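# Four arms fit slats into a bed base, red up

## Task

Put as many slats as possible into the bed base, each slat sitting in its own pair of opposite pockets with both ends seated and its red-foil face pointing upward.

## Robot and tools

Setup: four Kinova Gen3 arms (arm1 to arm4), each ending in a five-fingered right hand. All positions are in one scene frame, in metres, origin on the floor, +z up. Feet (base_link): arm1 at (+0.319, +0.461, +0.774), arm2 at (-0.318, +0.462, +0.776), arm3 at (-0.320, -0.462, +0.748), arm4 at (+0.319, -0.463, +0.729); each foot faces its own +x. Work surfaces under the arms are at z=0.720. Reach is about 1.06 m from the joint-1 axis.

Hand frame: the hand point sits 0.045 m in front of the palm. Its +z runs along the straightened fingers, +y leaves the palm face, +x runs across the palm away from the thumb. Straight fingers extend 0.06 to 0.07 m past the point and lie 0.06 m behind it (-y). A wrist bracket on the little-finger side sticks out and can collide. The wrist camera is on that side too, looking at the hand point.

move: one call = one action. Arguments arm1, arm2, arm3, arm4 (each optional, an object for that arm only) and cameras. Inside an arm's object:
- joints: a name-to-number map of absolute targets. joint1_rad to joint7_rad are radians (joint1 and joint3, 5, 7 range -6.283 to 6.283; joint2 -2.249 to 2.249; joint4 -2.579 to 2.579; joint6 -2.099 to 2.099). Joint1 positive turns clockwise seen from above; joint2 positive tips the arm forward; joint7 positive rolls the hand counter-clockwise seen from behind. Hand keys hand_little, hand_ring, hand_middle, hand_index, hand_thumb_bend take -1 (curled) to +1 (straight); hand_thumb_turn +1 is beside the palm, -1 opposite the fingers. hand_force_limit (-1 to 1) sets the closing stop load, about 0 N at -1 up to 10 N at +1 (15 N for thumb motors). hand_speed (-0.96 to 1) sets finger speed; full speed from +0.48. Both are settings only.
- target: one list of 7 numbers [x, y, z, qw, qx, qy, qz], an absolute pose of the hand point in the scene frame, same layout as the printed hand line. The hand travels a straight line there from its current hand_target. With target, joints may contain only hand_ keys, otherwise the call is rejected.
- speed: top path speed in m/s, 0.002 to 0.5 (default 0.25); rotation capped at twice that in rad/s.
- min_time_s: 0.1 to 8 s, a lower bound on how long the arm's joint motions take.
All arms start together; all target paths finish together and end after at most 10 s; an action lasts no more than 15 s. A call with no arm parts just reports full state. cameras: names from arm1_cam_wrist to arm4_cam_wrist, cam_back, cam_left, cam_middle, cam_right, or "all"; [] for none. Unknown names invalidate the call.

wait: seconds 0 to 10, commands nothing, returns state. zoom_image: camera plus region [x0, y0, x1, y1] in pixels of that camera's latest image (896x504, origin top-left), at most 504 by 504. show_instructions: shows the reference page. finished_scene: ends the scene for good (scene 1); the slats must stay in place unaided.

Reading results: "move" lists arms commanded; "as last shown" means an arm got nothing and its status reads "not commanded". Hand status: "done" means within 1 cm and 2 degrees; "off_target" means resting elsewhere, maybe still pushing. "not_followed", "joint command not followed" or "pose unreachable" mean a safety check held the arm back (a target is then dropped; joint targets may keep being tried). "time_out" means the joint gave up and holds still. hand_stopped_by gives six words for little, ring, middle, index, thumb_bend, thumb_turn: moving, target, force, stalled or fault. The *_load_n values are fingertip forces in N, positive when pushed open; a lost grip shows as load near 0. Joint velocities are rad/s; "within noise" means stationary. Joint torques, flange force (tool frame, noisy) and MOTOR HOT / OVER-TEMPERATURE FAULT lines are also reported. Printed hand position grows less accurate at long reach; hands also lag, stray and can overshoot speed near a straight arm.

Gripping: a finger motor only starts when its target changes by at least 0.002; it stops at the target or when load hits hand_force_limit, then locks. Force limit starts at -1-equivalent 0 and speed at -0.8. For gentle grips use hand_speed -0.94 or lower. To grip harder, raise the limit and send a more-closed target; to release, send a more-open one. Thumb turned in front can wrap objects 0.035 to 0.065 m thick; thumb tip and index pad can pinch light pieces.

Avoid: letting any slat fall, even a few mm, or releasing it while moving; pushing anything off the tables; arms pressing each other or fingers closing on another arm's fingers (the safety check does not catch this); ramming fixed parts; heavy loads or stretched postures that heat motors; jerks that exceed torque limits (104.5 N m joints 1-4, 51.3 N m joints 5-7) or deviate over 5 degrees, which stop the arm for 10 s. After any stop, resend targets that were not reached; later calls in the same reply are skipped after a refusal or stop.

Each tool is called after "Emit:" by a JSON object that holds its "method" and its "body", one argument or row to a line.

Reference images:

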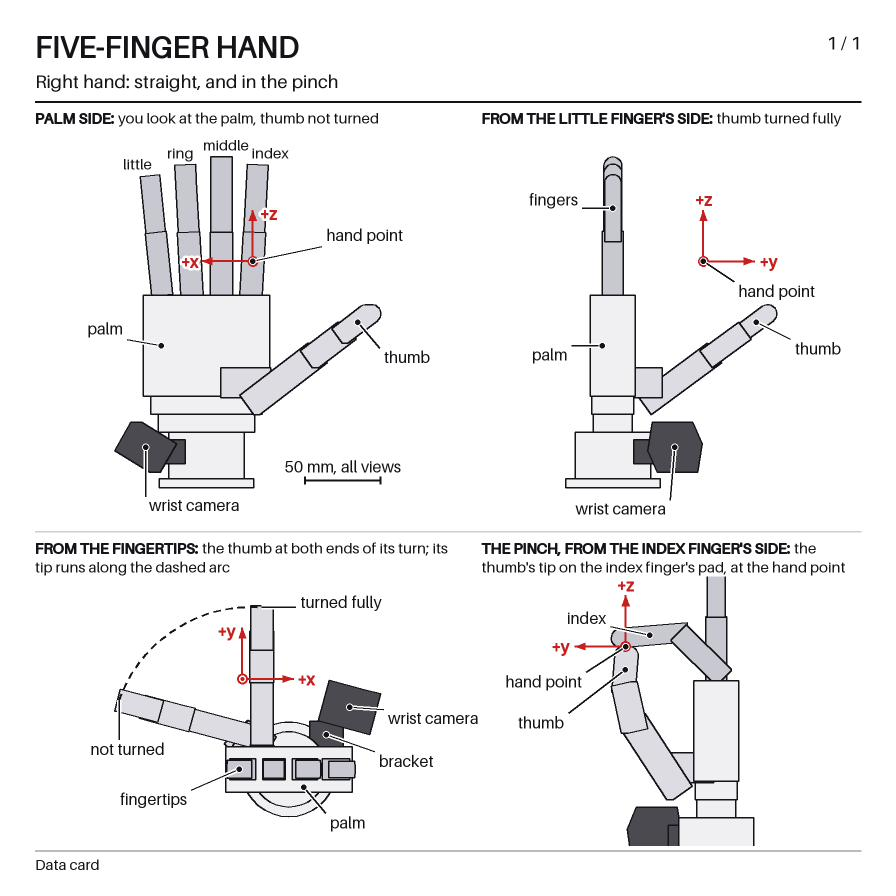

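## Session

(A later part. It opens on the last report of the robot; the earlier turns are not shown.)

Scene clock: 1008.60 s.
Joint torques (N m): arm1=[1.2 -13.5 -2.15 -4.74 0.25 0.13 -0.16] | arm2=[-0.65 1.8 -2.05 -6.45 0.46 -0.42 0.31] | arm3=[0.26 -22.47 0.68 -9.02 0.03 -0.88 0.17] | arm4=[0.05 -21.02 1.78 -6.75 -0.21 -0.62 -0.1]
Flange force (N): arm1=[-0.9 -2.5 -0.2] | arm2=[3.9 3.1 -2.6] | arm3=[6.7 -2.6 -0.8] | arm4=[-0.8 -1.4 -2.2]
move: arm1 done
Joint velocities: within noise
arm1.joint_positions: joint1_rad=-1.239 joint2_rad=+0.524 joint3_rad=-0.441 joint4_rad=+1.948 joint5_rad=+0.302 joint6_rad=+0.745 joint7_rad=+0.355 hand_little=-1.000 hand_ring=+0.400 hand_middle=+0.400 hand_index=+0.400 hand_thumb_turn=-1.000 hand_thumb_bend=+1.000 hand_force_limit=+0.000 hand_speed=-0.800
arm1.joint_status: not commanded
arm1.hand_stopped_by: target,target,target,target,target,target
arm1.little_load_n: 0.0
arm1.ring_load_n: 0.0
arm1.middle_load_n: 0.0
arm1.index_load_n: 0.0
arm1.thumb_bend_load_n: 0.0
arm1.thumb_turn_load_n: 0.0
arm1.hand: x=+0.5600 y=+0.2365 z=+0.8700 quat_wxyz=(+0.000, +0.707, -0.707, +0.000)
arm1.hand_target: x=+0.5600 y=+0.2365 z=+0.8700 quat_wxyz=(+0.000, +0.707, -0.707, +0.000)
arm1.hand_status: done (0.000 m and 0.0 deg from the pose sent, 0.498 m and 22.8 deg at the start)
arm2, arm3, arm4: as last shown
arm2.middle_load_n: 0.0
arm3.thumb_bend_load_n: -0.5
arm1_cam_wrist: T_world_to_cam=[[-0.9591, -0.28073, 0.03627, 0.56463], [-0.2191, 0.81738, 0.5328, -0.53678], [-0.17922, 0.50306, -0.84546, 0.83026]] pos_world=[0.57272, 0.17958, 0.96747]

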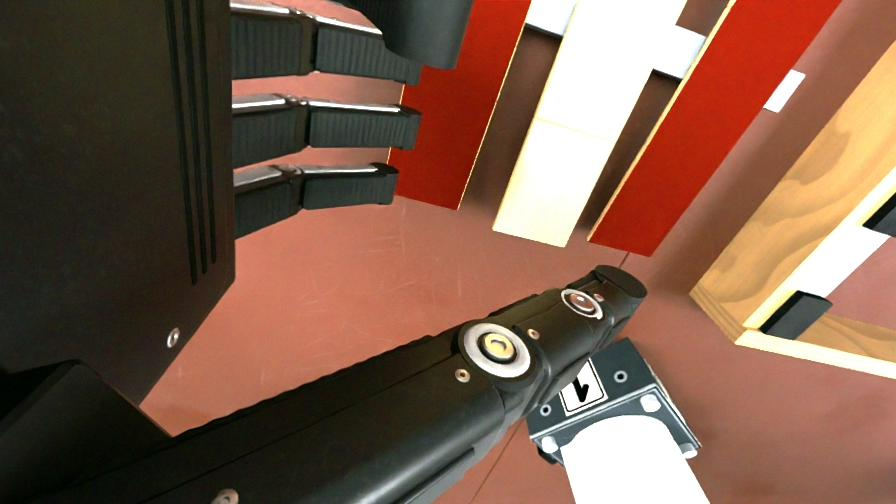

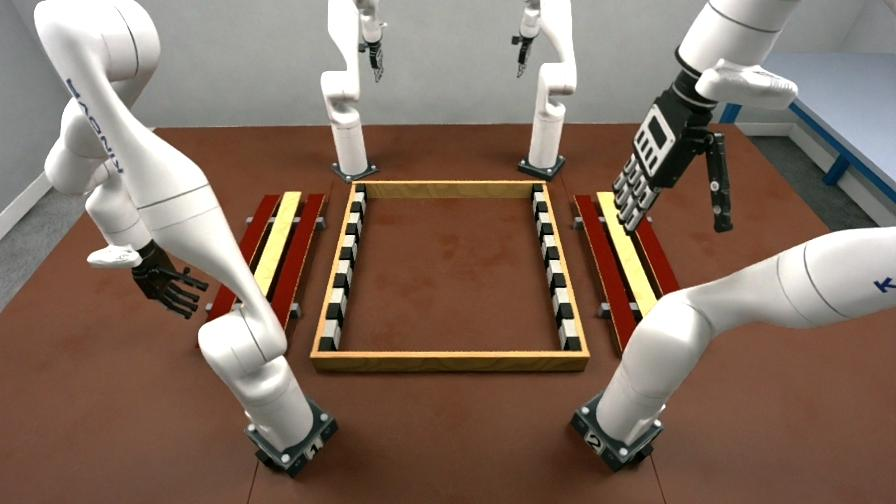

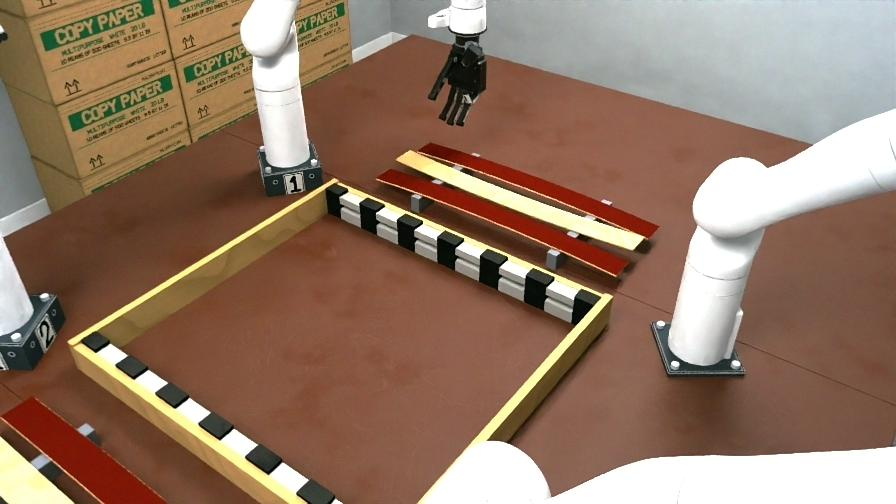

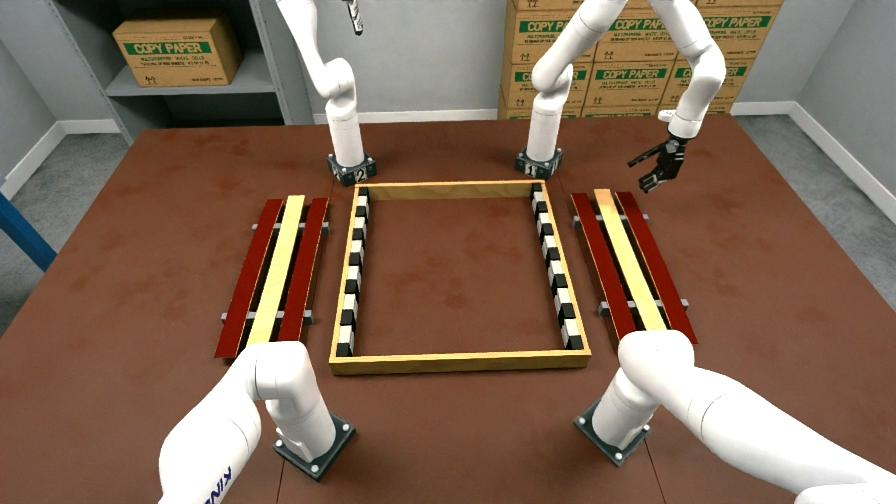

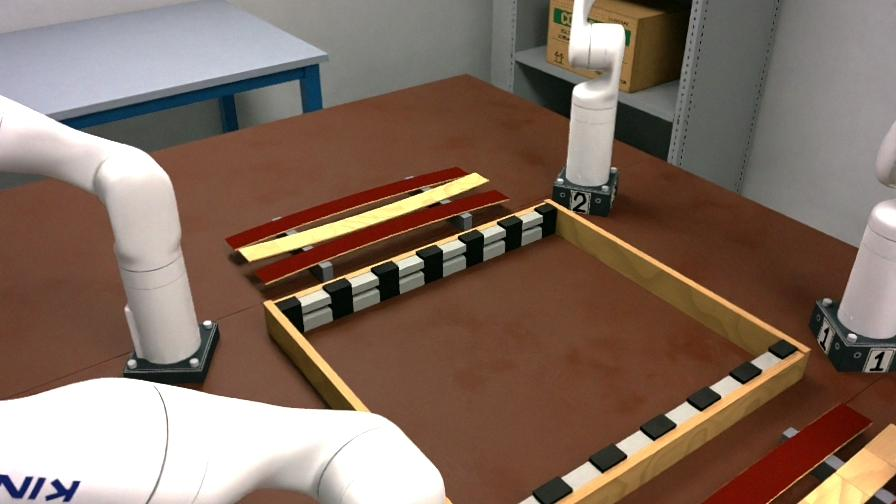

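Emit:
{"method": "move", "body": {
  "arm1": {"target": [0.61, 0.2355, 0.82, 0.0, 0.70711, -0.70711, 0.0], "speed": 0.2, "joints": {"hand_index": 0.0, "hand_middle": 0.0, "hand_ring": 0.0}}
}}

Emit:
{"method": "move", "body": {
  "arm1": {"target": [0.61, 0.2355, 0.755, 0.0, 0.70711, -0.70711, 0.0], "speed": 0.08},
  "cameras": ["arm1_cam_wrist", "cam_left", "cam_middle"]
}}

Emit:
{"method": "zoom_image", "body": {
  "camera": "cam_left",
  "region": [410, 80, 530, 200]
}}

Emit:
{"method": "zoom_image", "body": {
  "camera": "arm1_cam_wrist",
  "region": [220, 0, 640, 320]
}}

Scene clock: 1081.33 s.
Joint torques (N m): arm1=[1.22 -15.54 -2.32 -4.24 0.26 0.12 -0.17] | arm2=[-0.61 1.81 -2.05 -6.47 0.47 -0.42 0.33] | arm3=[0.33 -22.58 0.75 -9.02 -0.01 -0.9 0.2] | arm4=[0.04 -21 1.79 -6.75 -0.22 -0.62 -0.09]
Flange force (N): arm1=[-1.3 -2.1 -0.4] | arm2=[3.8 3.1 -2.5] | arm3=[6.6 -2.4 -0.6] | arm4=[-0.8 -1.4 -2.3]
move: arm1 done
Joint velocities: within noise
arm1.joint_positions: joint1_rad=-1.363 joint2_rad=+0.681 joint3_rad=-0.388 joint4_rad=+1.860 joint5_rad=+0.366 joint6_rad=+0.682 joint7_rad=+0.248 hand_little=-1.000 hand_ring=+0.000 hand_middle=+0.000 hand_index=+0.000 hand_thumb_turn=-1.000 hand_thumb_bend=+1.000 hand_force_limit=+0.000 hand_speed=-0.800
arm1.joint_status: all done
arm1.hand_stopped_by: target,target,target,target,target,target
arm1.little_load_n: 0.0
arm1.ring_load_n: 0.0
arm1.middle_load_n: 0.5
arm1.index_load_n: 0.0
arm1.thumb_bend_load_n: 0.0
arm1.thumb_turn_load_n: 0.0
arm1.hand: x=+0.6100 y=+0.2355 z=+0.8200 quat_wxyz=(+0.000, +0.707, -0.707, +0.000)
arm1.hand_target: x=+0.6100 y=+0.2355 z=+0.8200 quat_wxyz=(+0.000, +0.707, -0.707, +0.000)
arm1.hand_status: done (0.000 m and 0.0 deg from the pose sent, 0.071 m and 0.0 deg at the start)
arm2, arm3, arm4: as last shown
pictures: none

Scene clock: 1082.67 s.
Joint torques (N m): arm1=[1.21 -16.41 -2.14 -3.21 0.27 0.14 -0.17] | arm2=[-0.64 1.81 -2.07 -6.48 0.49 -0.42 0.34] | arm3=[0.3 -22.53 0.65 -8.99 0.06 -0.92 0.25] | arm4=[0.03 -21.01 1.79 -6.77 -0.24 -0.63 -0.1]
Flange force (N): arm1=[-2.1 -1.4 0.1] | arm2=[3.8 3.1 -2.4] | arm3=[6.5 -2.3 -0.7] | arm4=[-0.8 -1.5 -2.3]
move: arm1 done
Joint velocities: within noise
arm1.joint_positions: joint1_rad=-1.416 joint2_rad=+0.810 joint3_rad=-0.313 joint4_rad=+1.888 joint5_rad=+0.437 joint6_rad=+0.520 joint7_rad=+0.186 hand_little=-1.000 hand_ring=+0.000 hand_middle=+0.000 hand_index=+0.000 hand_thumb_turn=-1.000 hand_thumb_bend=+1.000 hand_force_limit=+0.000 hand_speed=-0.800
arm1.joint_status: not commanded
arm1.hand_stopped_by: target,target,target,target,target,target
arm1.little_load_n: 0.0
arm1.ring_load_n: 0.0
arm1.middle_load_n: 0.0
arm1.index_load_n: 0.0
arm1.thumb_bend_load_n: 0.0
arm1.thumb_turn_load_n: 0.0
arm1.hand: x=+0.6100 y=+0.2355 z=+0.7550 quat_wxyz=(+0.000, +0.707, -0.707, +0.000)
arm1.hand_target: x=+0.6100 y=+0.2355 z=+0.7550 quat_wxyz=(+0.000, +0.707, -0.707, +0.000)
arm1.hand_status: done (0.000 m and 0.0 deg from the pose sent, 0.065 m and 0.0 deg at the start)
arm2, arm3, arm4: as last shown
arm3.thumb_bend_load_n: 0.0
arm1_cam_wrist: T_world_to_cam=[[-0.9591, -0.28073, 0.03627, 0.61647], [-0.2191, 0.81738, 0.5328, -0.46373], [-0.17922, 0.50306, -0.84546, 0.7425]] pos_world=[0.62272, 0.17858, 0.85247]

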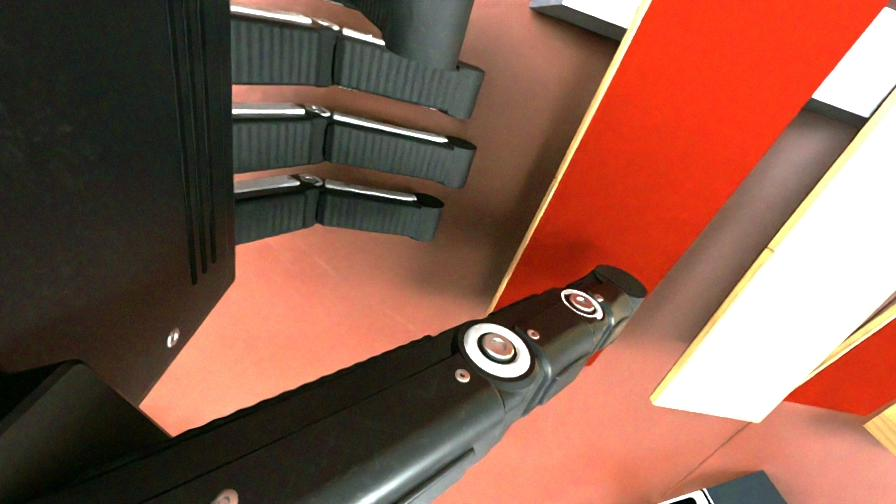

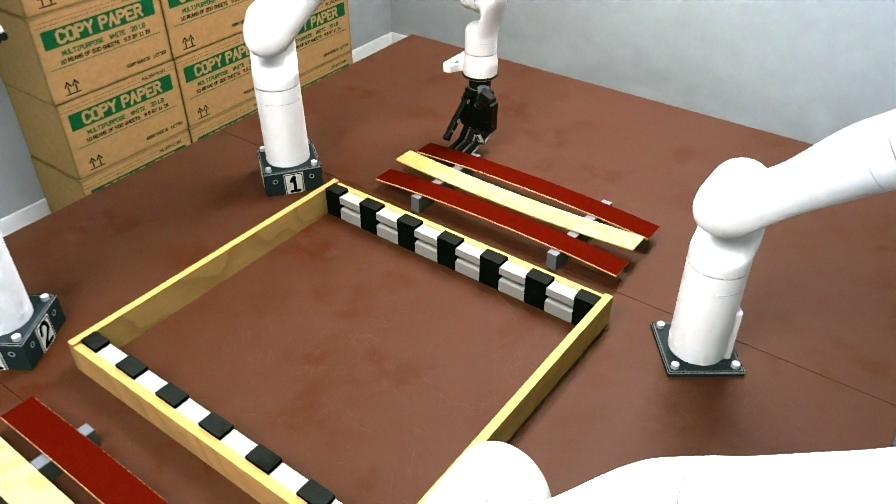

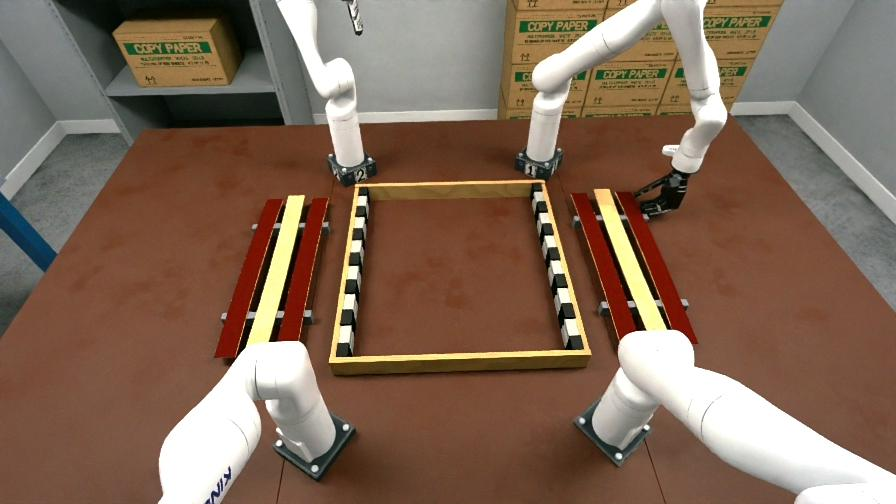

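Scaled by 4.200 from the camera's image (finer frame: 1280x720).

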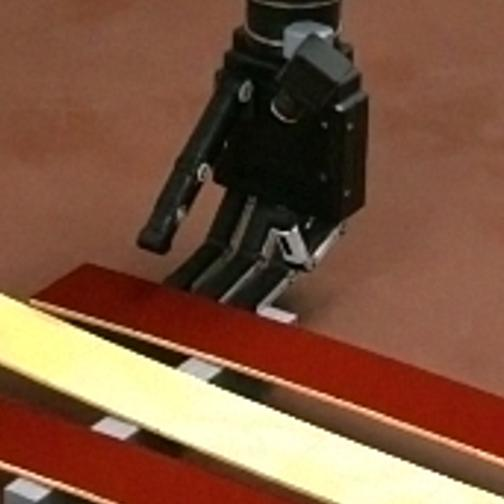

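Scaled by 1.200 from the camera's image (finer frame: 1280x720).

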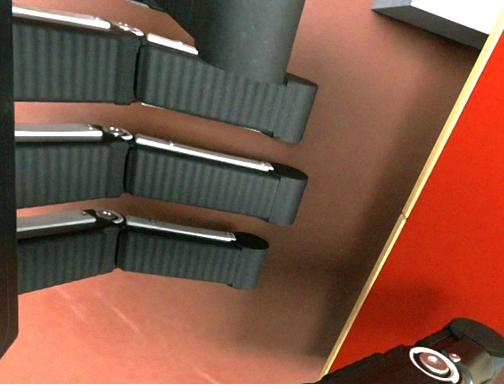

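Emit:
{"method": "move", "body": {
  "arm1": {"target": [0.564, 0.2355, 0.755, 0.0, 0.70711, -0.70711, 0.0], "speed": 0.05},
  "cameras": ["arm1_cam_wrist", "cam_left"]
}}

Emit:
{"method": "zoom_image", "body": {
  "camera": "cam_left",
  "region": [400, 90, 520, 210]
}}

Emit:
{"method": "zoom_image", "body": {
  "camera": "arm1_cam_wrist",
  "region": [220, 0, 640, 320]
}}

Scene clock: 1093.93 s.
Joint torques (N m): arm1=[1.21 -15.35 -1.95 -2.53 0.26 0.13 -0.19] | arm2=[-0.62 1.84 -2.06 -6.49 0.47 -0.42 0.31] | arm3=[0.25 -22.45 0.68 -9.02 0 -0.93 0.19] | arm4=[0.04 -21.03 1.8 -6.72 -0.21 -0.62 -0.1]
Flange force (N): arm1=[-2.3 -1.7 0.8] | arm2=[3.8 3.2 -2.4] | arm3=[6.6 -2.6 -0.9] | arm4=[-1.0 -1.4 -2.2]
move: arm1 done
Joint velocities: within noise
arm1.joint_positions: joint1_rad=-1.358 joint2_rad=+0.769 joint3_rad=-0.294 joint4_rad=+2.012 joint5_rad=+0.467 joint6_rad=+0.434 joint7_rad=+0.206 hand_little=-1.000 hand_ring=+0.000 hand_middle=+0.000 hand_index=+0.000 hand_thumb_turn=-1.000 hand_thumb_bend=+1.000 hand_force_limit=+0.000 hand_speed=-0.800
arm1.joint_status: not commanded
arm1.hand_stopped_by: target,target,target,target,target,target
arm1.little_load_n: 0.0
arm1.ring_load_n: 0.0
arm1.middle_load_n: 0.0
arm1.index_load_n: 0.0
arm1.thumb_bend_load_n: 0.0
arm1.thumb_turn_load_n: 0.0
arm1.hand: x=+0.5640 y=+0.2355 z=+0.7550 quat_wxyz=(+0.000, +0.707, -0.707, +0.000)
arm1.hand_target: x=+0.5640 y=+0.2355 z=+0.7550 quat_wxyz=(+0.000, +0.707, -0.707, +0.000)
arm1.hand_status: done (0.000 m and 0.0 deg from the pose sent, 0.046 m and 0.0 deg at the start)
arm2, arm3, arm4: as last shown
arm1_cam_wrist: T_world_to_cam=[[-0.9591, -0.28075, 0.03629, 0.57233], [-0.21912, 0.81742, 0.53273, -0.47375], [-0.17923, 0.50299, -0.8455, 0.73431]] pos_world=[0.57672, 0.17858, 0.85247]

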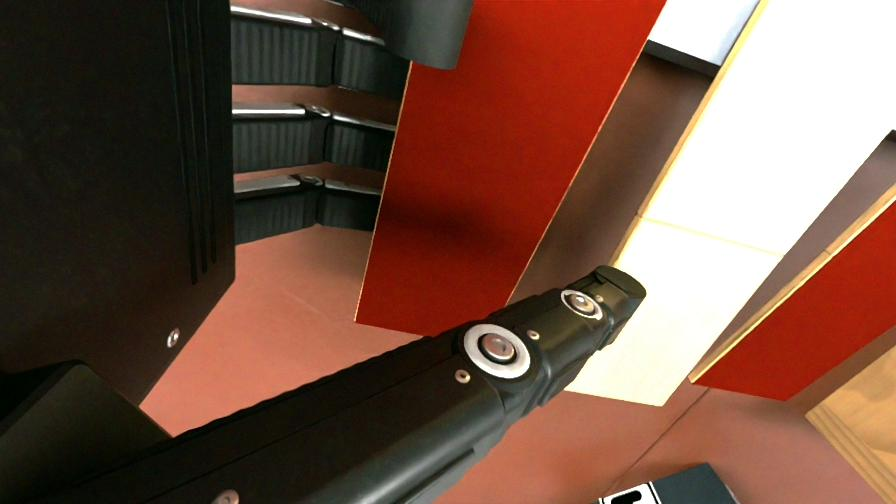

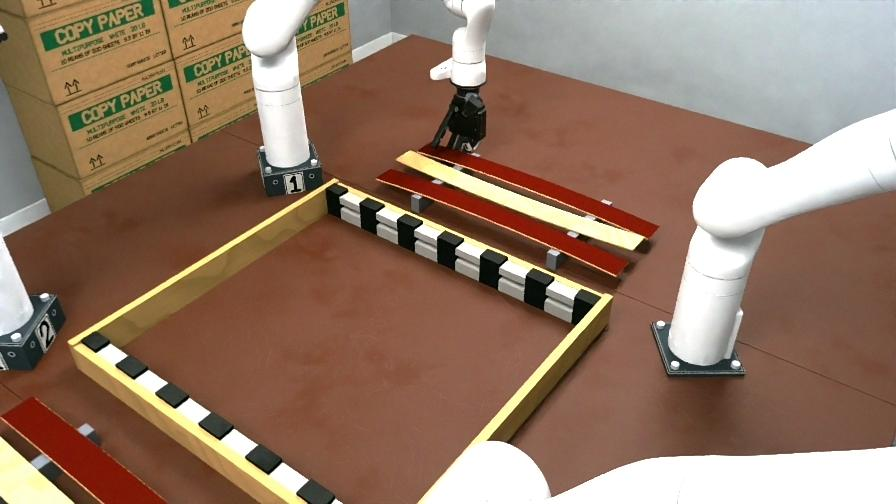

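Scaled by 4.200 from the camera's image (finer frame: 1280x720).

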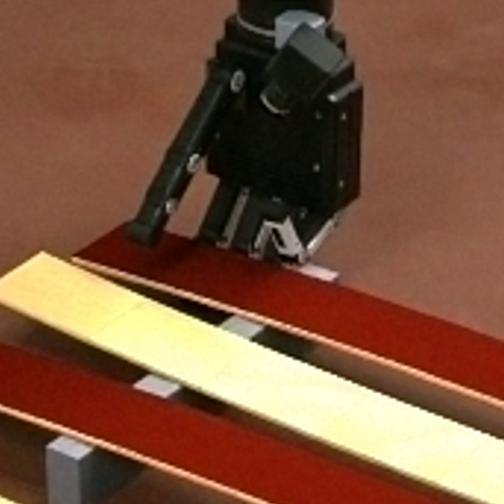

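Scaled by 1.200 from the camera's image (finer frame: 1280x720).

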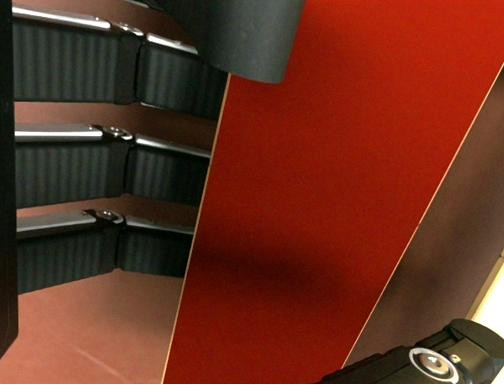

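Emit:
{"method": "move", "body": {
  "arm1": {"joints": {"hand_thumb_bend": 0.2, "hand_speed": -0.6, "hand_force_limit": -0.5}},
  "cameras": ["arm1_cam_wrist", "cam_left"]
}}

Emit:
{"method": "zoom_image", "body": {
  "camera": "cam_left",
  "region": [400, 90, 520, 210]
}}

Emit:
{"method": "zoom_image", "body": {
  "camera": "arm1_cam_wrist",
  "region": [220, 0, 640, 320]
}}

Scene clock: 1110.20 s.
Joint torques (N m): arm1=[1.22 -15.33 -1.93 -2.56 0.26 0.1 -0.16] | arm2=[-0.63 1.84 -2.06 -6.44 0.47 -0.41 0.34] | arm3=[0.33 -22.65 0.71 -8.9 0.04 -0.89 0.21] | arm4=[0.05 -21.02 1.8 -6.74 -0.23 -0.64 -0.09]
Flange force (N): arm1=[-2.4 -1.7 0.7] | arm2=[3.8 3.1 -2.5] | arm3=[6.1 -2.1 -0.3] | arm4=[-0.9 -1.4 -2.2]
move: arm1 done
Joint velocities: within noise
arm1.joint_positions: joint1_rad=-1.358 joint2_rad=+0.769 joint3_rad=-0.294 joint4_rad=+2.012 joint5_rad=+0.467 joint6_rad=+0.434 joint7_rad=+0.206 hand_little=-1.000 hand_ring=+0.000 hand_middle=+0.000 hand_index=+0.000 hand_thumb_turn=-1.000 hand_thumb_bend=+0.200 hand_force_limit=-0.500 hand_speed=-0.600
arm1.joint_status: all done
arm1.hand_stopped_by: target,target,target,target,target,target
arm1.little_load_n: 0.0
arm1.ring_load_n: 0.0
arm1.middle_load_n: 0.0
arm1.index_load_n: 0.0
arm1.thumb_bend_load_n: 0.0
arm1.thumb_turn_load_n: 0.0
arm1.hand: x=+0.5640 y=+0.2355 z=+0.7550 quat_wxyz=(+0.000, +0.707, -0.707, +0.000)
arm1.hand_target: x=+0.5640 y=+0.2355 z=+0.7550 quat_wxyz=(+0.000, +0.707, -0.707, +0.000)
arm1.hand_status: not commanded
arm2, arm3, arm4: as last shown
arm3.middle_load_n: 0.5
arm1_cam_wrist: T_world_to_cam=[[-0.9591, -0.28075, 0.03629, 0.57233], [-0.21912, 0.81742, 0.53273, -0.47375], [-0.17923, 0.50299, -0.8455, 0.73431]] pos_world=[0.57672, 0.17858, 0.85247]

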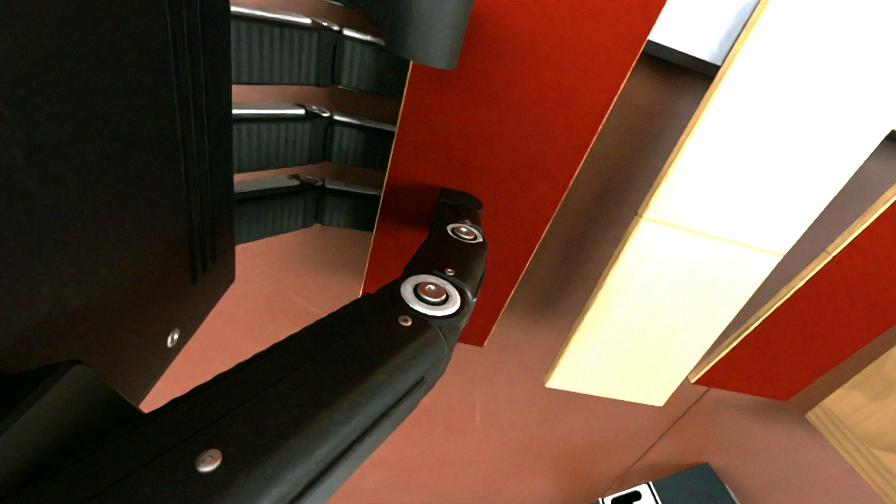

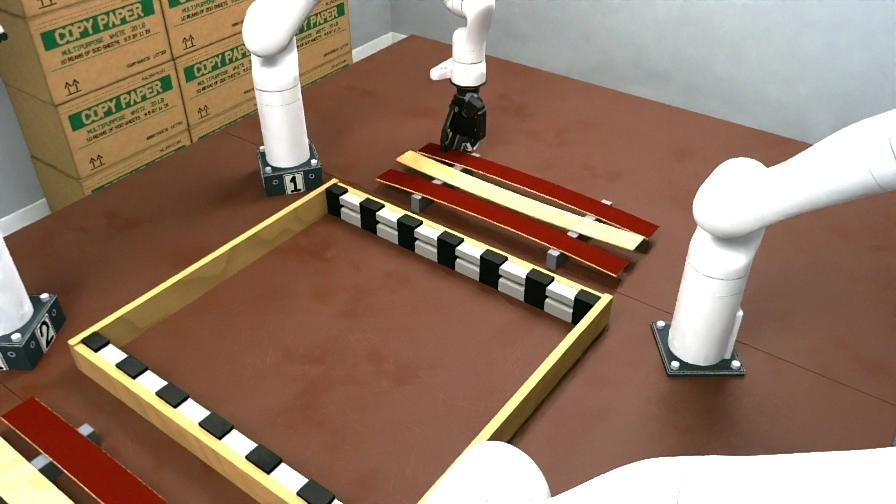

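Scaled by 4.200 from the camera's image (finer frame: 1280x720).

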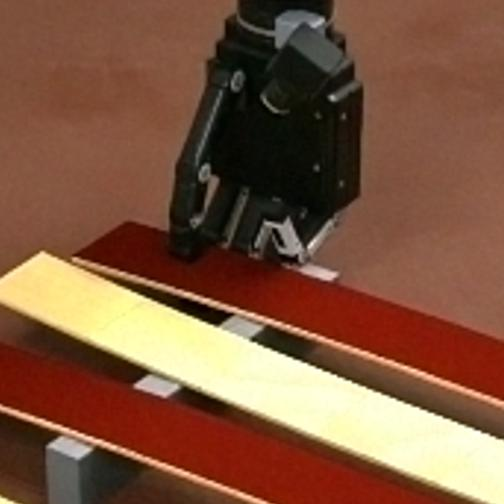

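Scaled by 1.200 from the camera's image (finer frame: 1280x720).

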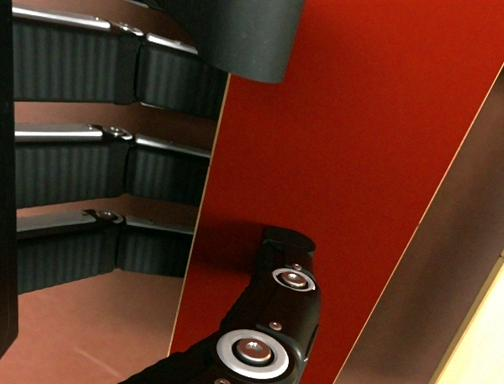

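Emit:
{"method": "move", "body": {
  "arm1": {"joints": {"hand_thumb_bend": 0.04, "hand_speed": -0.85, "hand_force_limit": -0.5}}
}}

Emit:
{"method": "move", "body": {
  "arm1": {"joints": {"hand_index": -0.35, "hand_middle": -0.35, "hand_ring": -0.35, "hand_speed": -0.94, "hand_force_limit": -0.5}},
  "cameras": ["arm1_cam_wrist", "cam_left"]
}}

Emit:
{"method": "zoom_image", "body": {
  "camera": "cam_left",
  "region": [400, 90, 520, 210]
}}

Emit:
{"method": "zoom_image", "body": {
  "camera": "arm1_cam_wrist",
  "region": [220, 0, 640, 320]
}}

Scene clock: 1120.43 s.
Joint torques (N m): arm1=[1.2 -14.35 -1.87 -2.35 0.28 -0.02 -0.18] | arm2=[-0.59 1.85 -2.02 -6.49 0.48 -0.43 0.31] | arm3=[0.21 -22.47 0.7 -9.01 -0.04 -0.91 0.18] | arm4=[0.04 -21.05 1.78 -6.7 -0.2 -0.65 -0.09]
Flange force (N): arm1=[-2.4 -1.7 -2.0] | arm2=[3.7 3.2 -2.4] | arm3=[6.6 -2.6 -0.8] | arm4=[-1.2 -1.3 -2.1]
move: arm1 done
Joint velocities: within noise
arm1.joint_positions: joint1_rad=-1.358 joint2_rad=+0.769 joint3_rad=-0.294 joint4_rad=+2.012 joint5_rad=+0.467 joint6_rad=+0.434 joint7_rad=+0.206 hand_little=-1.000 hand_ring=+0.000 hand_middle=+0.000 hand_index=+0.000 hand_thumb_turn=-1.000 hand_thumb_bend=+0.040 hand_force_limit=-0.500 hand_speed=-0.850
arm1.joint_status: all done
arm1.hand_stopped_by: target,target,target,target,target,target
arm1.little_load_n: 0.0
arm1.ring_load_n: 0.0
arm1.middle_load_n: 0.0
arm1.index_load_n: 0.0
arm1.thumb_bend_load_n: 1.0
arm1.thumb_turn_load_n: 0.0
arm1.hand: x=+0.5640 y=+0.2355 z=+0.7550 quat_wxyz=(+0.000, +0.707, -0.707, +0.000)
arm1.hand_target: x=+0.5640 y=+0.2355 z=+0.7550 quat_wxyz=(+0.000, +0.707, -0.707, +0.000)
arm1.hand_status: not commanded
arm2, arm3, arm4: as last shown
arm3.middle_load_n: 0.0
pictures: none

Scene clock: 1122.03 s.
Joint torques (N m): arm1=[1.46 -14.63 -1.54 -2.42 0.33 0.11 -0.17] | arm2=[-0.62 1.83 -2.07 -6.47 0.47 -0.42 0.31] | arm3=[0.29 -22.5 0.7 -9.04 0.01 -0.89 0.21] | arm4=[0.03 -21.03 1.77 -6.74 -0.22 -0.62 -0.09]
Flange force (N): arm1=[-2.9 -2.0 -1.3] | arm2=[3.9 3.2 -2.5] | arm3=[6.8 -2.5 -0.7] | arm4=[-0.9 -1.4 -2.2]
move: arm1 off_target
Joint velocities: within noise
arm1.joint_positions: joint1_rad=-1.358 joint2_rad=+0.769 joint3_rad=-0.294 joint4_rad=+2.012 joint5_rad=+0.467 joint6_rad=+0.434 joint7_rad=+0.206 hand_little=-1.000 hand_ring=-0.207 hand_middle=-0.179 hand_index=-0.146 hand_thumb_turn=-1.000 hand_thumb_bend=+0.040 hand_force_limit=-0.500 hand_speed=-0.940
arm1.joint_status: hand_ring off_target (ended at -0.207, target -0.350); hand_middle off_target (ended at -0.179, target -0.350); hand_index off_target (ended at -0.146, target -0.350); the others done
arm1.hand_stopped_by: target,force,force,force,target,target
arm1.little_load_n: 0.0
arm1.ring_load_n: 3.0
arm1.middle_load_n: 3.0
arm1.index_load_n: 2.5
arm1.thumb_bend_load_n: 1.5
arm1.thumb_turn_load_n: 0.0
arm1.hand: x=+0.5640 y=+0.2355 z=+0.7550 quat_wxyz=(+0.000, +0.707, -0.707, +0.000)
arm1.hand_target: x=+0.5640 y=+0.2355 z=+0.7550 quat_wxyz=(+0.000, +0.707, -0.707, +0.000)
arm1.hand_status: not commanded
arm2, arm3, arm4: as last shown
arm3.index_load_n: 0.5
arm4.index_load_n: 0.5
arm1_cam_wrist: T_world_to_cam=[[-0.9591, -0.28075, 0.03629, 0.57233], [-0.21912, 0.81742, 0.53273, -0.47375], [-0.17923, 0.50299, -0.8455, 0.73431]] pos_world=[0.57672, 0.17858, 0.85247]

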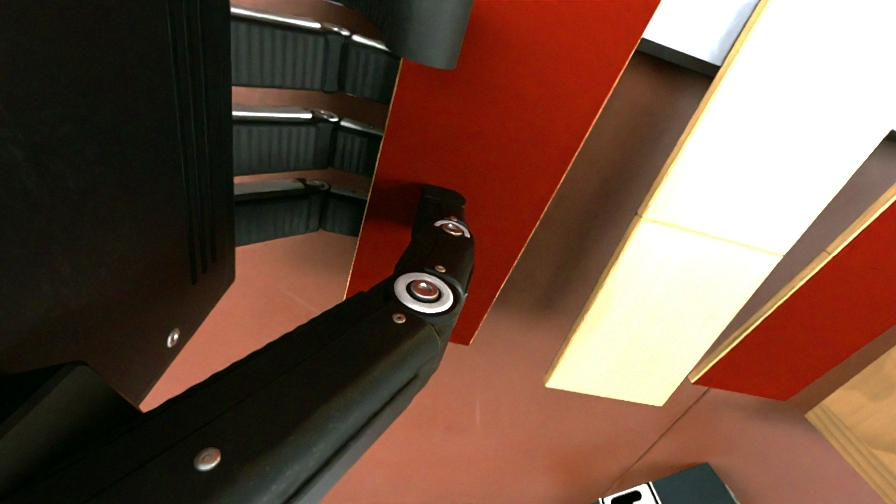

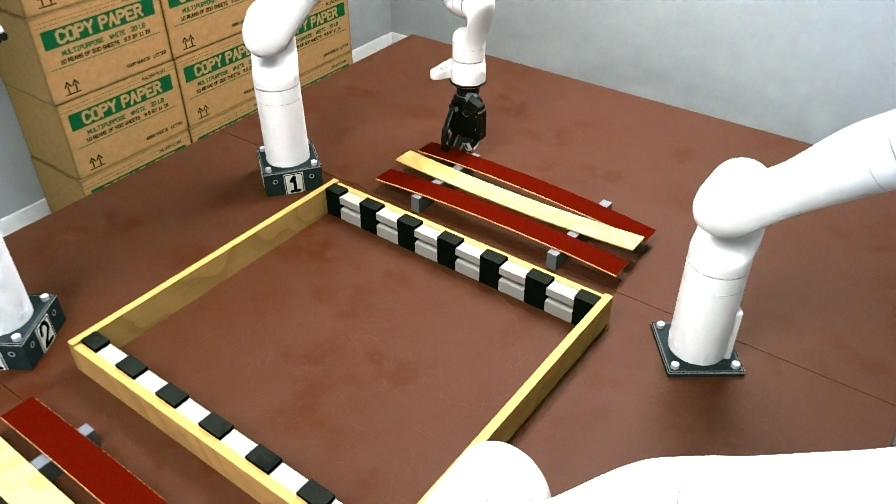

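Scaled by 4.200 from the camera's image (finer frame: 1280x720).

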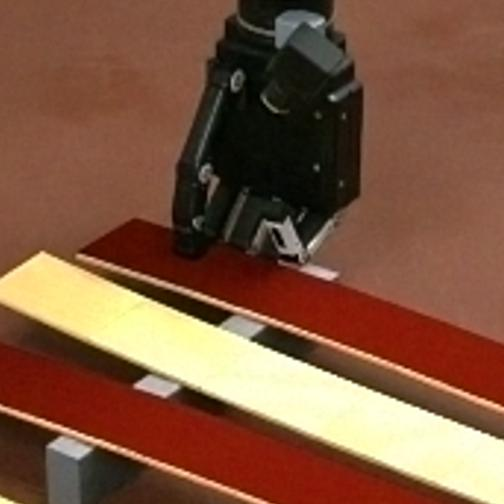

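Scaled by 1.200 from the camera's image (finer frame: 1280x720).

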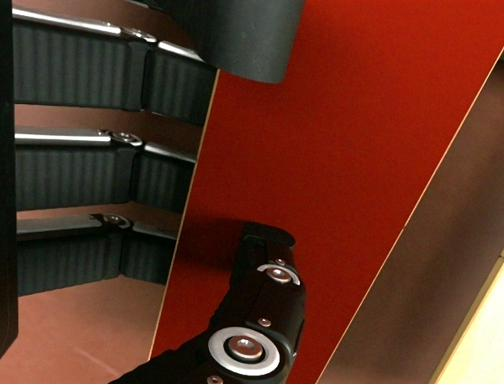

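Emit:
{"method": "move", "body": {
  "arm1": {"target": [0.564, 0.2355, 0.80, 0.0, 0.70711, -0.70711, 0.0], "speed": 0.04},
  "cameras": ["arm1_cam_wrist", "cam_left"]
}}

Emit:
{"method": "zoom_image", "body": {
  "camera": "cam_left",
  "region": [380, 60, 680, 280]
}}

Scene clock: 1130.33 s.
Joint torques (N m): arm1=[1.17 -15.09 -2.07 -3.59 0.35 0.15 -0.19] | arm2=[-0.6 1.82 -2.07 -6.5 0.49 -0.41 0.34] | arm3=[0.32 -22.5 0.68 -9.04 0.11 -0.85 0.19] | arm4=[0.03 -21.04 1.8 -6.73 -0.23 -0.62 -0.1]
Flange force (N): arm1=[-1.6 -2.1 1.2] | arm2=[3.8 3.2 -2.3] | arm3=[6.9 -2.5 -0.7] | arm4=[-1.0 -1.4 -2.2]
move: arm1 done
Joint velocities: within noise
arm1.joint_positions: joint1_rad=-1.306 joint2_rad=+0.671 joint3_rad=-0.366 joint4_rad=+1.995 joint5_rad=+0.409 joint6_rad=+0.557 joint7_rad=+0.257 hand_little=-1.000 hand_ring=-0.207 hand_middle=-0.179 hand_index=-0.146 hand_thumb_turn=-1.000 hand_thumb_bend=+0.040 hand_force_limit=-0.500 hand_speed=-0.940
arm1.joint_status: not commanded
arm1.hand_stopped_by: target,force,force,force,target,target
arm1.little_load_n: 0.0
arm1.ring_load_n: 7.5
arm1.middle_load_n: 3.0
arm1.index_load_n: 0.0
arm1.thumb_bend_load_n: 1.5
arm1.thumb_turn_load_n: 0.0
arm1.hand: x=+0.5640 y=+0.2355 z=+0.8000 quat_wxyz=(+0.000, +0.707, -0.707, +0.000)
arm1.hand_target: x=+0.5640 y=+0.2355 z=+0.8000 quat_wxyz=(+0.000, +0.707, -0.707, +0.000)
arm1.hand_status: done (0.000 m and 0.0 deg from the pose sent, 0.045 m and 0.0 deg at the start)
arm2.joint_positions: joint1_rad=-0.212 joint2_rad=-0.489 joint3_rad=-0.075 joint4_rad=+1.485 joint5_rad=-0.064 joint6_rad=+1.973 joint7_rad=+0.700 hand_little=+1.000 hand_ring=+1.000 hand_middle=+1.000 hand_index=+1.000 hand_thumb_turn=+1.000 hand_thumb_bend=+1.000 hand_force_limit=+0.000 hand_speed=-0.800
arm2.joint_status: not commanded
arm2.hand_stopped_by: target,target,target,target,target,target
arm2.little_load_n: 0.0
arm2.ring_load_n: 0.0
arm2.middle_load_n: 0.0
arm2.index_load_n: 0.0
arm2.thumb_bend_load_n: 0.0
arm2.thumb_turn_load_n: 0.0
arm2.hand: x=-0.2896 y=+0.4145 z=+1.2753 quat_wxyz=(-0.019, +0.712, -0.697, +0.088)
arm2.hand_target: x=-0.2896 y=+0.4145 z=+1.2753 quat_wxyz=(-0.019, +0.712, -0.697, +0.088)
arm2.hand_status: not commanded
arm3.joint_positions: joint1_rad=+2.552 joint2_rad=+0.900 joint3_rad=+0.000 joint4_rad=+1.300 joint5_rad=+0.000 joint6_rad=+0.600 joint7_rad=-2.045 hand_little=+1.000 hand_ring=+1.000 hand_middle=+1.000 hand_index=+1.000 hand_thumb_turn=+1.000 hand_thumb_bend=+1.000 hand_force_limit=+0.000 hand_speed=-0.800
arm3.joint_status: not commanded
arm3.hand_stopped_by: target,target,target,target,target,target
arm3.little_load_n: 0.0
arm3.ring_load_n: 0.0
arm3.middle_load_n: 0.0
arm3.index_load_n: 0.0
arm3.thumb_bend_load_n: 0.0
arm3.thumb_turn_load_n: 0.0
arm3.hand: x=-0.3049 y=-1.2053 z=+0.8219 quat_wxyz=(-0.142, -0.841, -0.514, +0.090)
arm3.hand_target: x=-0.3049 y=-1.2053 z=+0.8219 quat_wxyz=(-0.142, -0.841, -0.514, +0.090)
arm3.hand_status: not commanded
arm4.joint_positions: joint1_rad=+3.778 joint2_rad=+0.900 joint3_rad=+0.000 joint4_rad=+1.300 joint5_rad=+0.000 joint6_rad=+0.600 joint7_rad=-1.821 hand_little=+1.000 hand_ring=+1.000 hand_middle=+1.000 hand_index=+1.000 hand_thumb_turn=+1.000 hand_thumb_bend=+1.000 hand_force_limit=+0.000 hand_speed=-0.800
arm4.joint_status: not commanded
arm4.hand_stopped_by: target,target,target,target,target,target
arm4.little_load_n: 0.0
arm4.ring_load_n: 0.0
arm4.middle_load_n: 0.0
arm4.index_load_n: 0.0
arm4.thumb_bend_load_n: 0.0
arm4.thumb_turn_load_n: 0.0
arm4.hand: x=+0.3472 y=-1.1959 z=+0.8062 quat_wxyz=(-0.132, -0.777, -0.606, +0.111)
arm4.hand_target: x=+0.3472 y=-1.1959 z=+0.8062 quat_wxyz=(-0.132, -0.777, -0.606, +0.111)
arm4.hand_status: not commanded
arm1_cam_wrist: T_world_to_cam=[[-0.9591, -0.28073, 0.03627, 0.57072], [-0.2191, 0.81738, 0.5328, -0.49779], [-0.17922, 0.50306, -0.84546, 0.7723]] pos_world=[0.57672, 0.17858, 0.89747]

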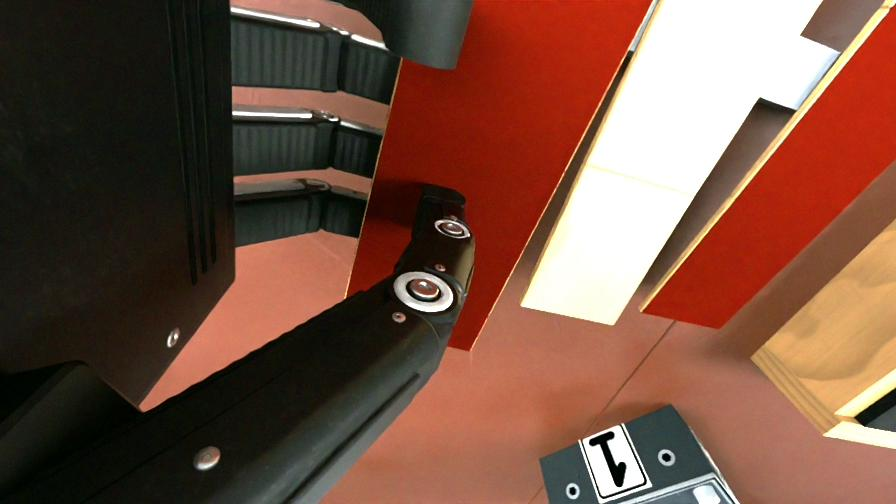

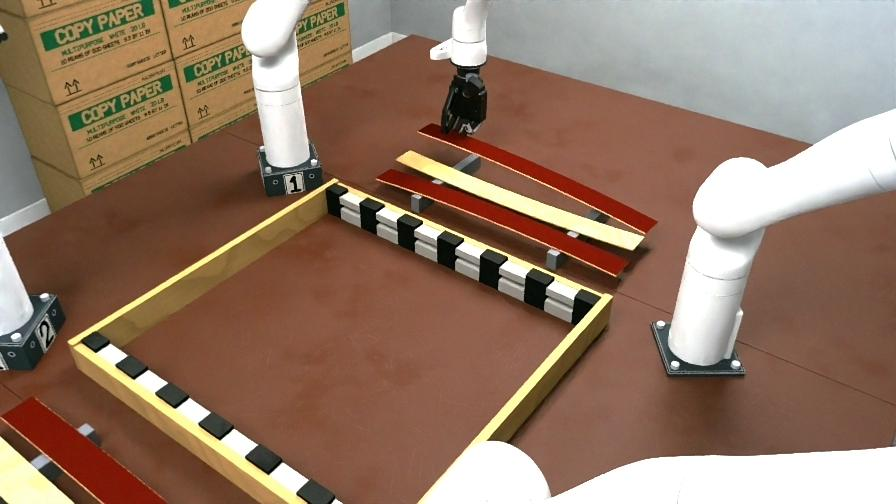

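Scaled by 1.680 from the camera's image (finer frame: 1280x720).

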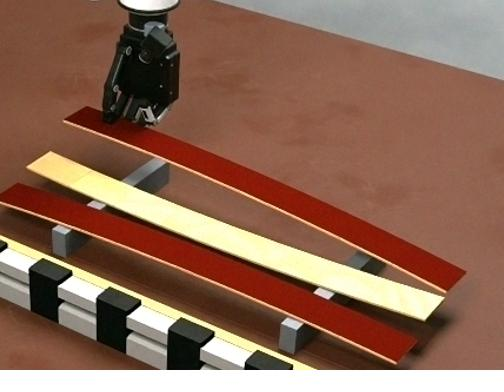

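Emit:
{"method": "move", "body": {
  "arm1": {"joints": {"hand_index": -0.4, "hand_middle": -0.4, "hand_ring": -0.4, "hand_speed": -0.94, "hand_force_limit": 0.2}}
}}

Emit:
{"method": "move", "body": {
  "arm1": {"target": [0.564, 0.2355, 0.90, 0.0, 0.70711, -0.70711, 0.0], "speed": 0.08},
  "cameras": ["arm1_cam_wrist", "cam_left", "cam_middle"]
}}

Emit:
{"method": "zoom_image", "body": {
  "camera": "cam_left",
  "region": [380, 20, 700, 280]
}}

Scene clock: 1144.73 s.
Joint torques (N m): arm1=[1.2 -15.04 -2.12 -3.59 0.35 0.15 -0.18] | arm2=[-0.62 1.82 -2.05 -6.5 0.48 -0.44 0.33] | arm3=[0.37 -22.47 0.76 -9.02 -0.02 -0.95 0.2] | arm4=[0.04 -21.04 1.79 -6.73 -0.23 -0.63 -0.1]
Flange force (N): arm1=[-1.7 -2.1 1.2] | arm2=[3.8 3.2 -2.4] | arm3=[6.7 -2.3 -0.9] | arm4=[-1.0 -1.4 -2.2]
move: arm1 off_target
Joint velocities: within noise
arm1.joint_positions: joint1_rad=-1.306 joint2_rad=+0.671 joint3_rad=-0.366 joint4_rad=+1.995 joint5_rad=+0.409 joint6_rad=+0.557 joint7_rad=+0.257 hand_little=-1.000 hand_ring=-0.207 hand_middle=-0.195 hand_index=-0.195 hand_thumb_turn=-1.000 hand_thumb_bend=+0.041 hand_force_limit=+0.200 hand_speed=-0.940
arm1.joint_status: hand_ring off_target (ended at -0.207, target -0.400); hand_middle off_target (ended at -0.195, target -0.400); hand_index off_target (ended at -0.195, target -0.400); the others done
arm1.hand_stopped_by: target,force,force,force,target,target
arm1.little_load_n: 0.5
arm1.ring_load_n: 8.5
arm1.middle_load_n: 6.0
arm1.index_load_n: 6.5
arm1.thumb_bend_load_n: 1.5
arm1.thumb_turn_load_n: 0.0
arm1.hand: x=+0.5640 y=+0.2355 z=+0.8000 quat_wxyz=(+0.000, +0.707, -0.707, +0.000)
arm1.hand_target: x=+0.5640 y=+0.2355 z=+0.8000 quat_wxyz=(+0.000, +0.707, -0.707, +0.000)
arm1.hand_status: not commanded
arm2, arm3, arm4: as last shown
arm2.thumb_bend_load_n: -0.5
arm4.thumb_bend_load_n: -0.5
pictures: none

Scene clock: 1146.50 s.
Joint torques (N m): arm1=[1.16 -13.59 -2.17 -5.54 0.4 0.13 -0.18] | arm2=[-0.61 1.83 -2.07 -6.47 0.48 -0.42 0.34] | arm3=[0.34 -22.54 0.75 -9.1 0.02 -0.9 0.31] | arm4=[0.04 -21 1.78 -6.73 -0.22 -0.61 -0.11]
Flange force (N): arm1=[-0.6 -2.2 0.2] | arm2=[3.8 3.2 -2.4] | arm3=[7.1 -2.4 -0.7] | arm4=[-0.9 -1.4 -2.2]
move: arm1 done
Joint velocities: within noise
arm1.joint_positions: joint1_rad=-1.215 joint2_rad=+0.479 joint3_rad=-0.477 joint4_rad=+1.899 joint5_rad=+0.271 joint6_rad=+0.839 joint7_rad=+0.379 hand_little=-1.000 hand_ring=-0.207 hand_middle=-0.195 hand_index=-0.195 hand_thumb_turn=-1.000 hand_thumb_bend=+0.041 hand_force_limit=+0.200 hand_speed=-0.940
arm1.joint_status: not commanded
arm1.hand_stopped_by: target,force,force,force,target,target
arm1.little_load_n: 0.0
arm1.ring_load_n: 9.0
arm1.middle_load_n: 6.0
arm1.index_load_n: 6.5
arm1.thumb_bend_load_n: 1.5
arm1.thumb_turn_load_n: 0.0
arm1.hand: x=+0.5640 y=+0.2355 z=+0.9000 quat_wxyz=(+0.000, +0.707, -0.707, +0.000)
arm1.hand_target: x=+0.5640 y=+0.2355 z=+0.9000 quat_wxyz=(+0.000, +0.707, -0.707, +0.000)
arm1.hand_status: done (0.000 m and 0.0 deg from the pose sent, 0.100 m and 0.0 deg at the start)
arm2, arm3, arm4: as last shown
arm2.thumb_bend_load_n: 0.0
arm3.thumb_turn_load_n: -0.5
arm4.thumb_bend_load_n: 0.0
arm1_cam_wrist: T_world_to_cam=[[-0.9591, -0.28073, 0.03627, 0.56709], [-0.2191, 0.81736, 0.53285, -0.55111], [-0.17923, 0.50311, -0.84543, 0.85682]] pos_world=[0.57672, 0.17858, 0.99747]

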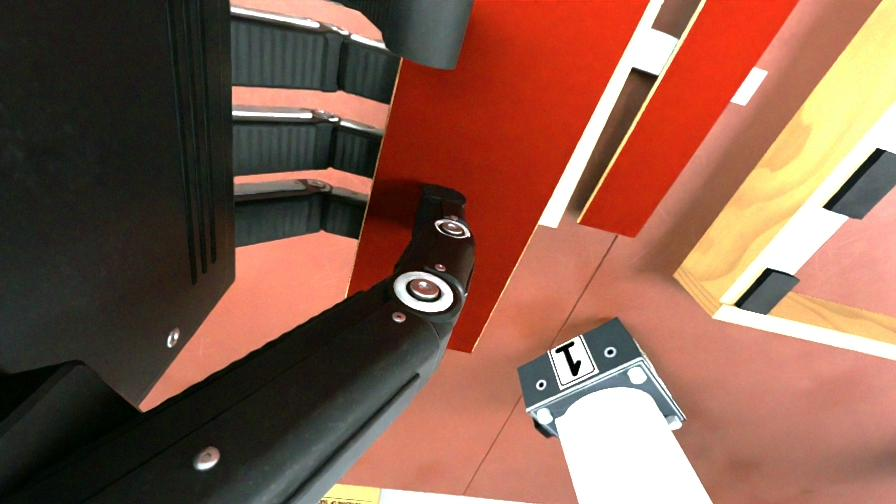

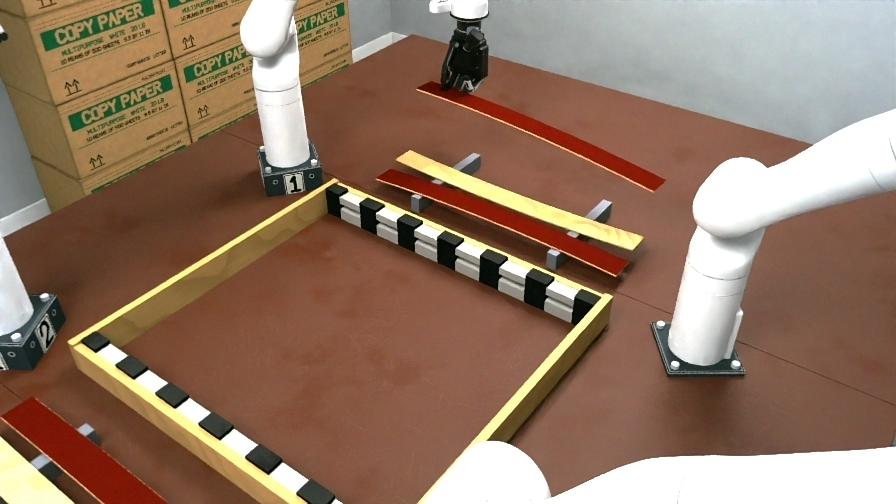

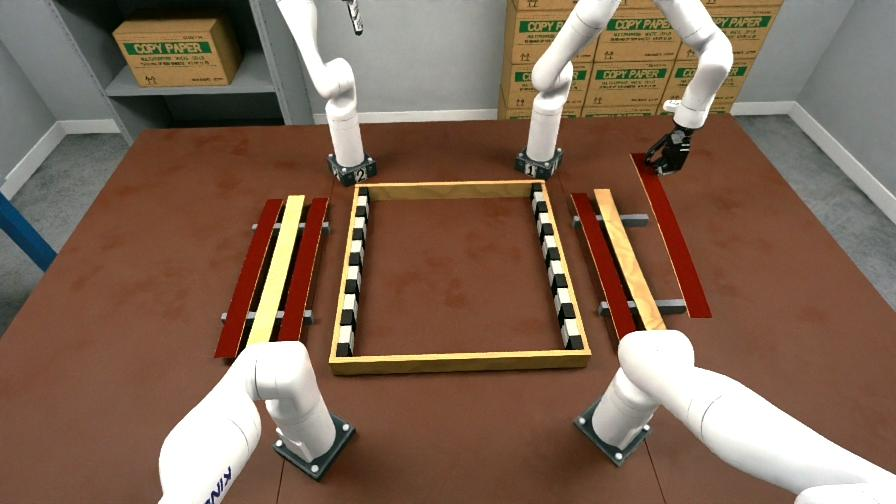

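Scaled by 1.575 from the camera's image (finer frame: 1280x720).

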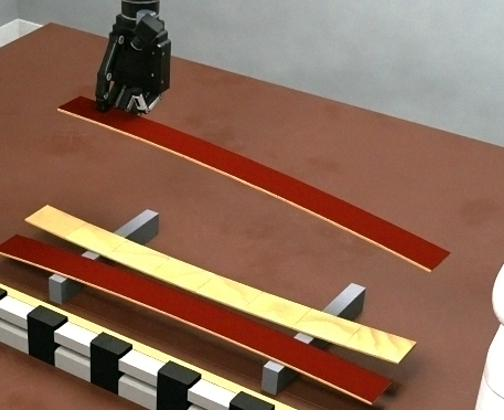

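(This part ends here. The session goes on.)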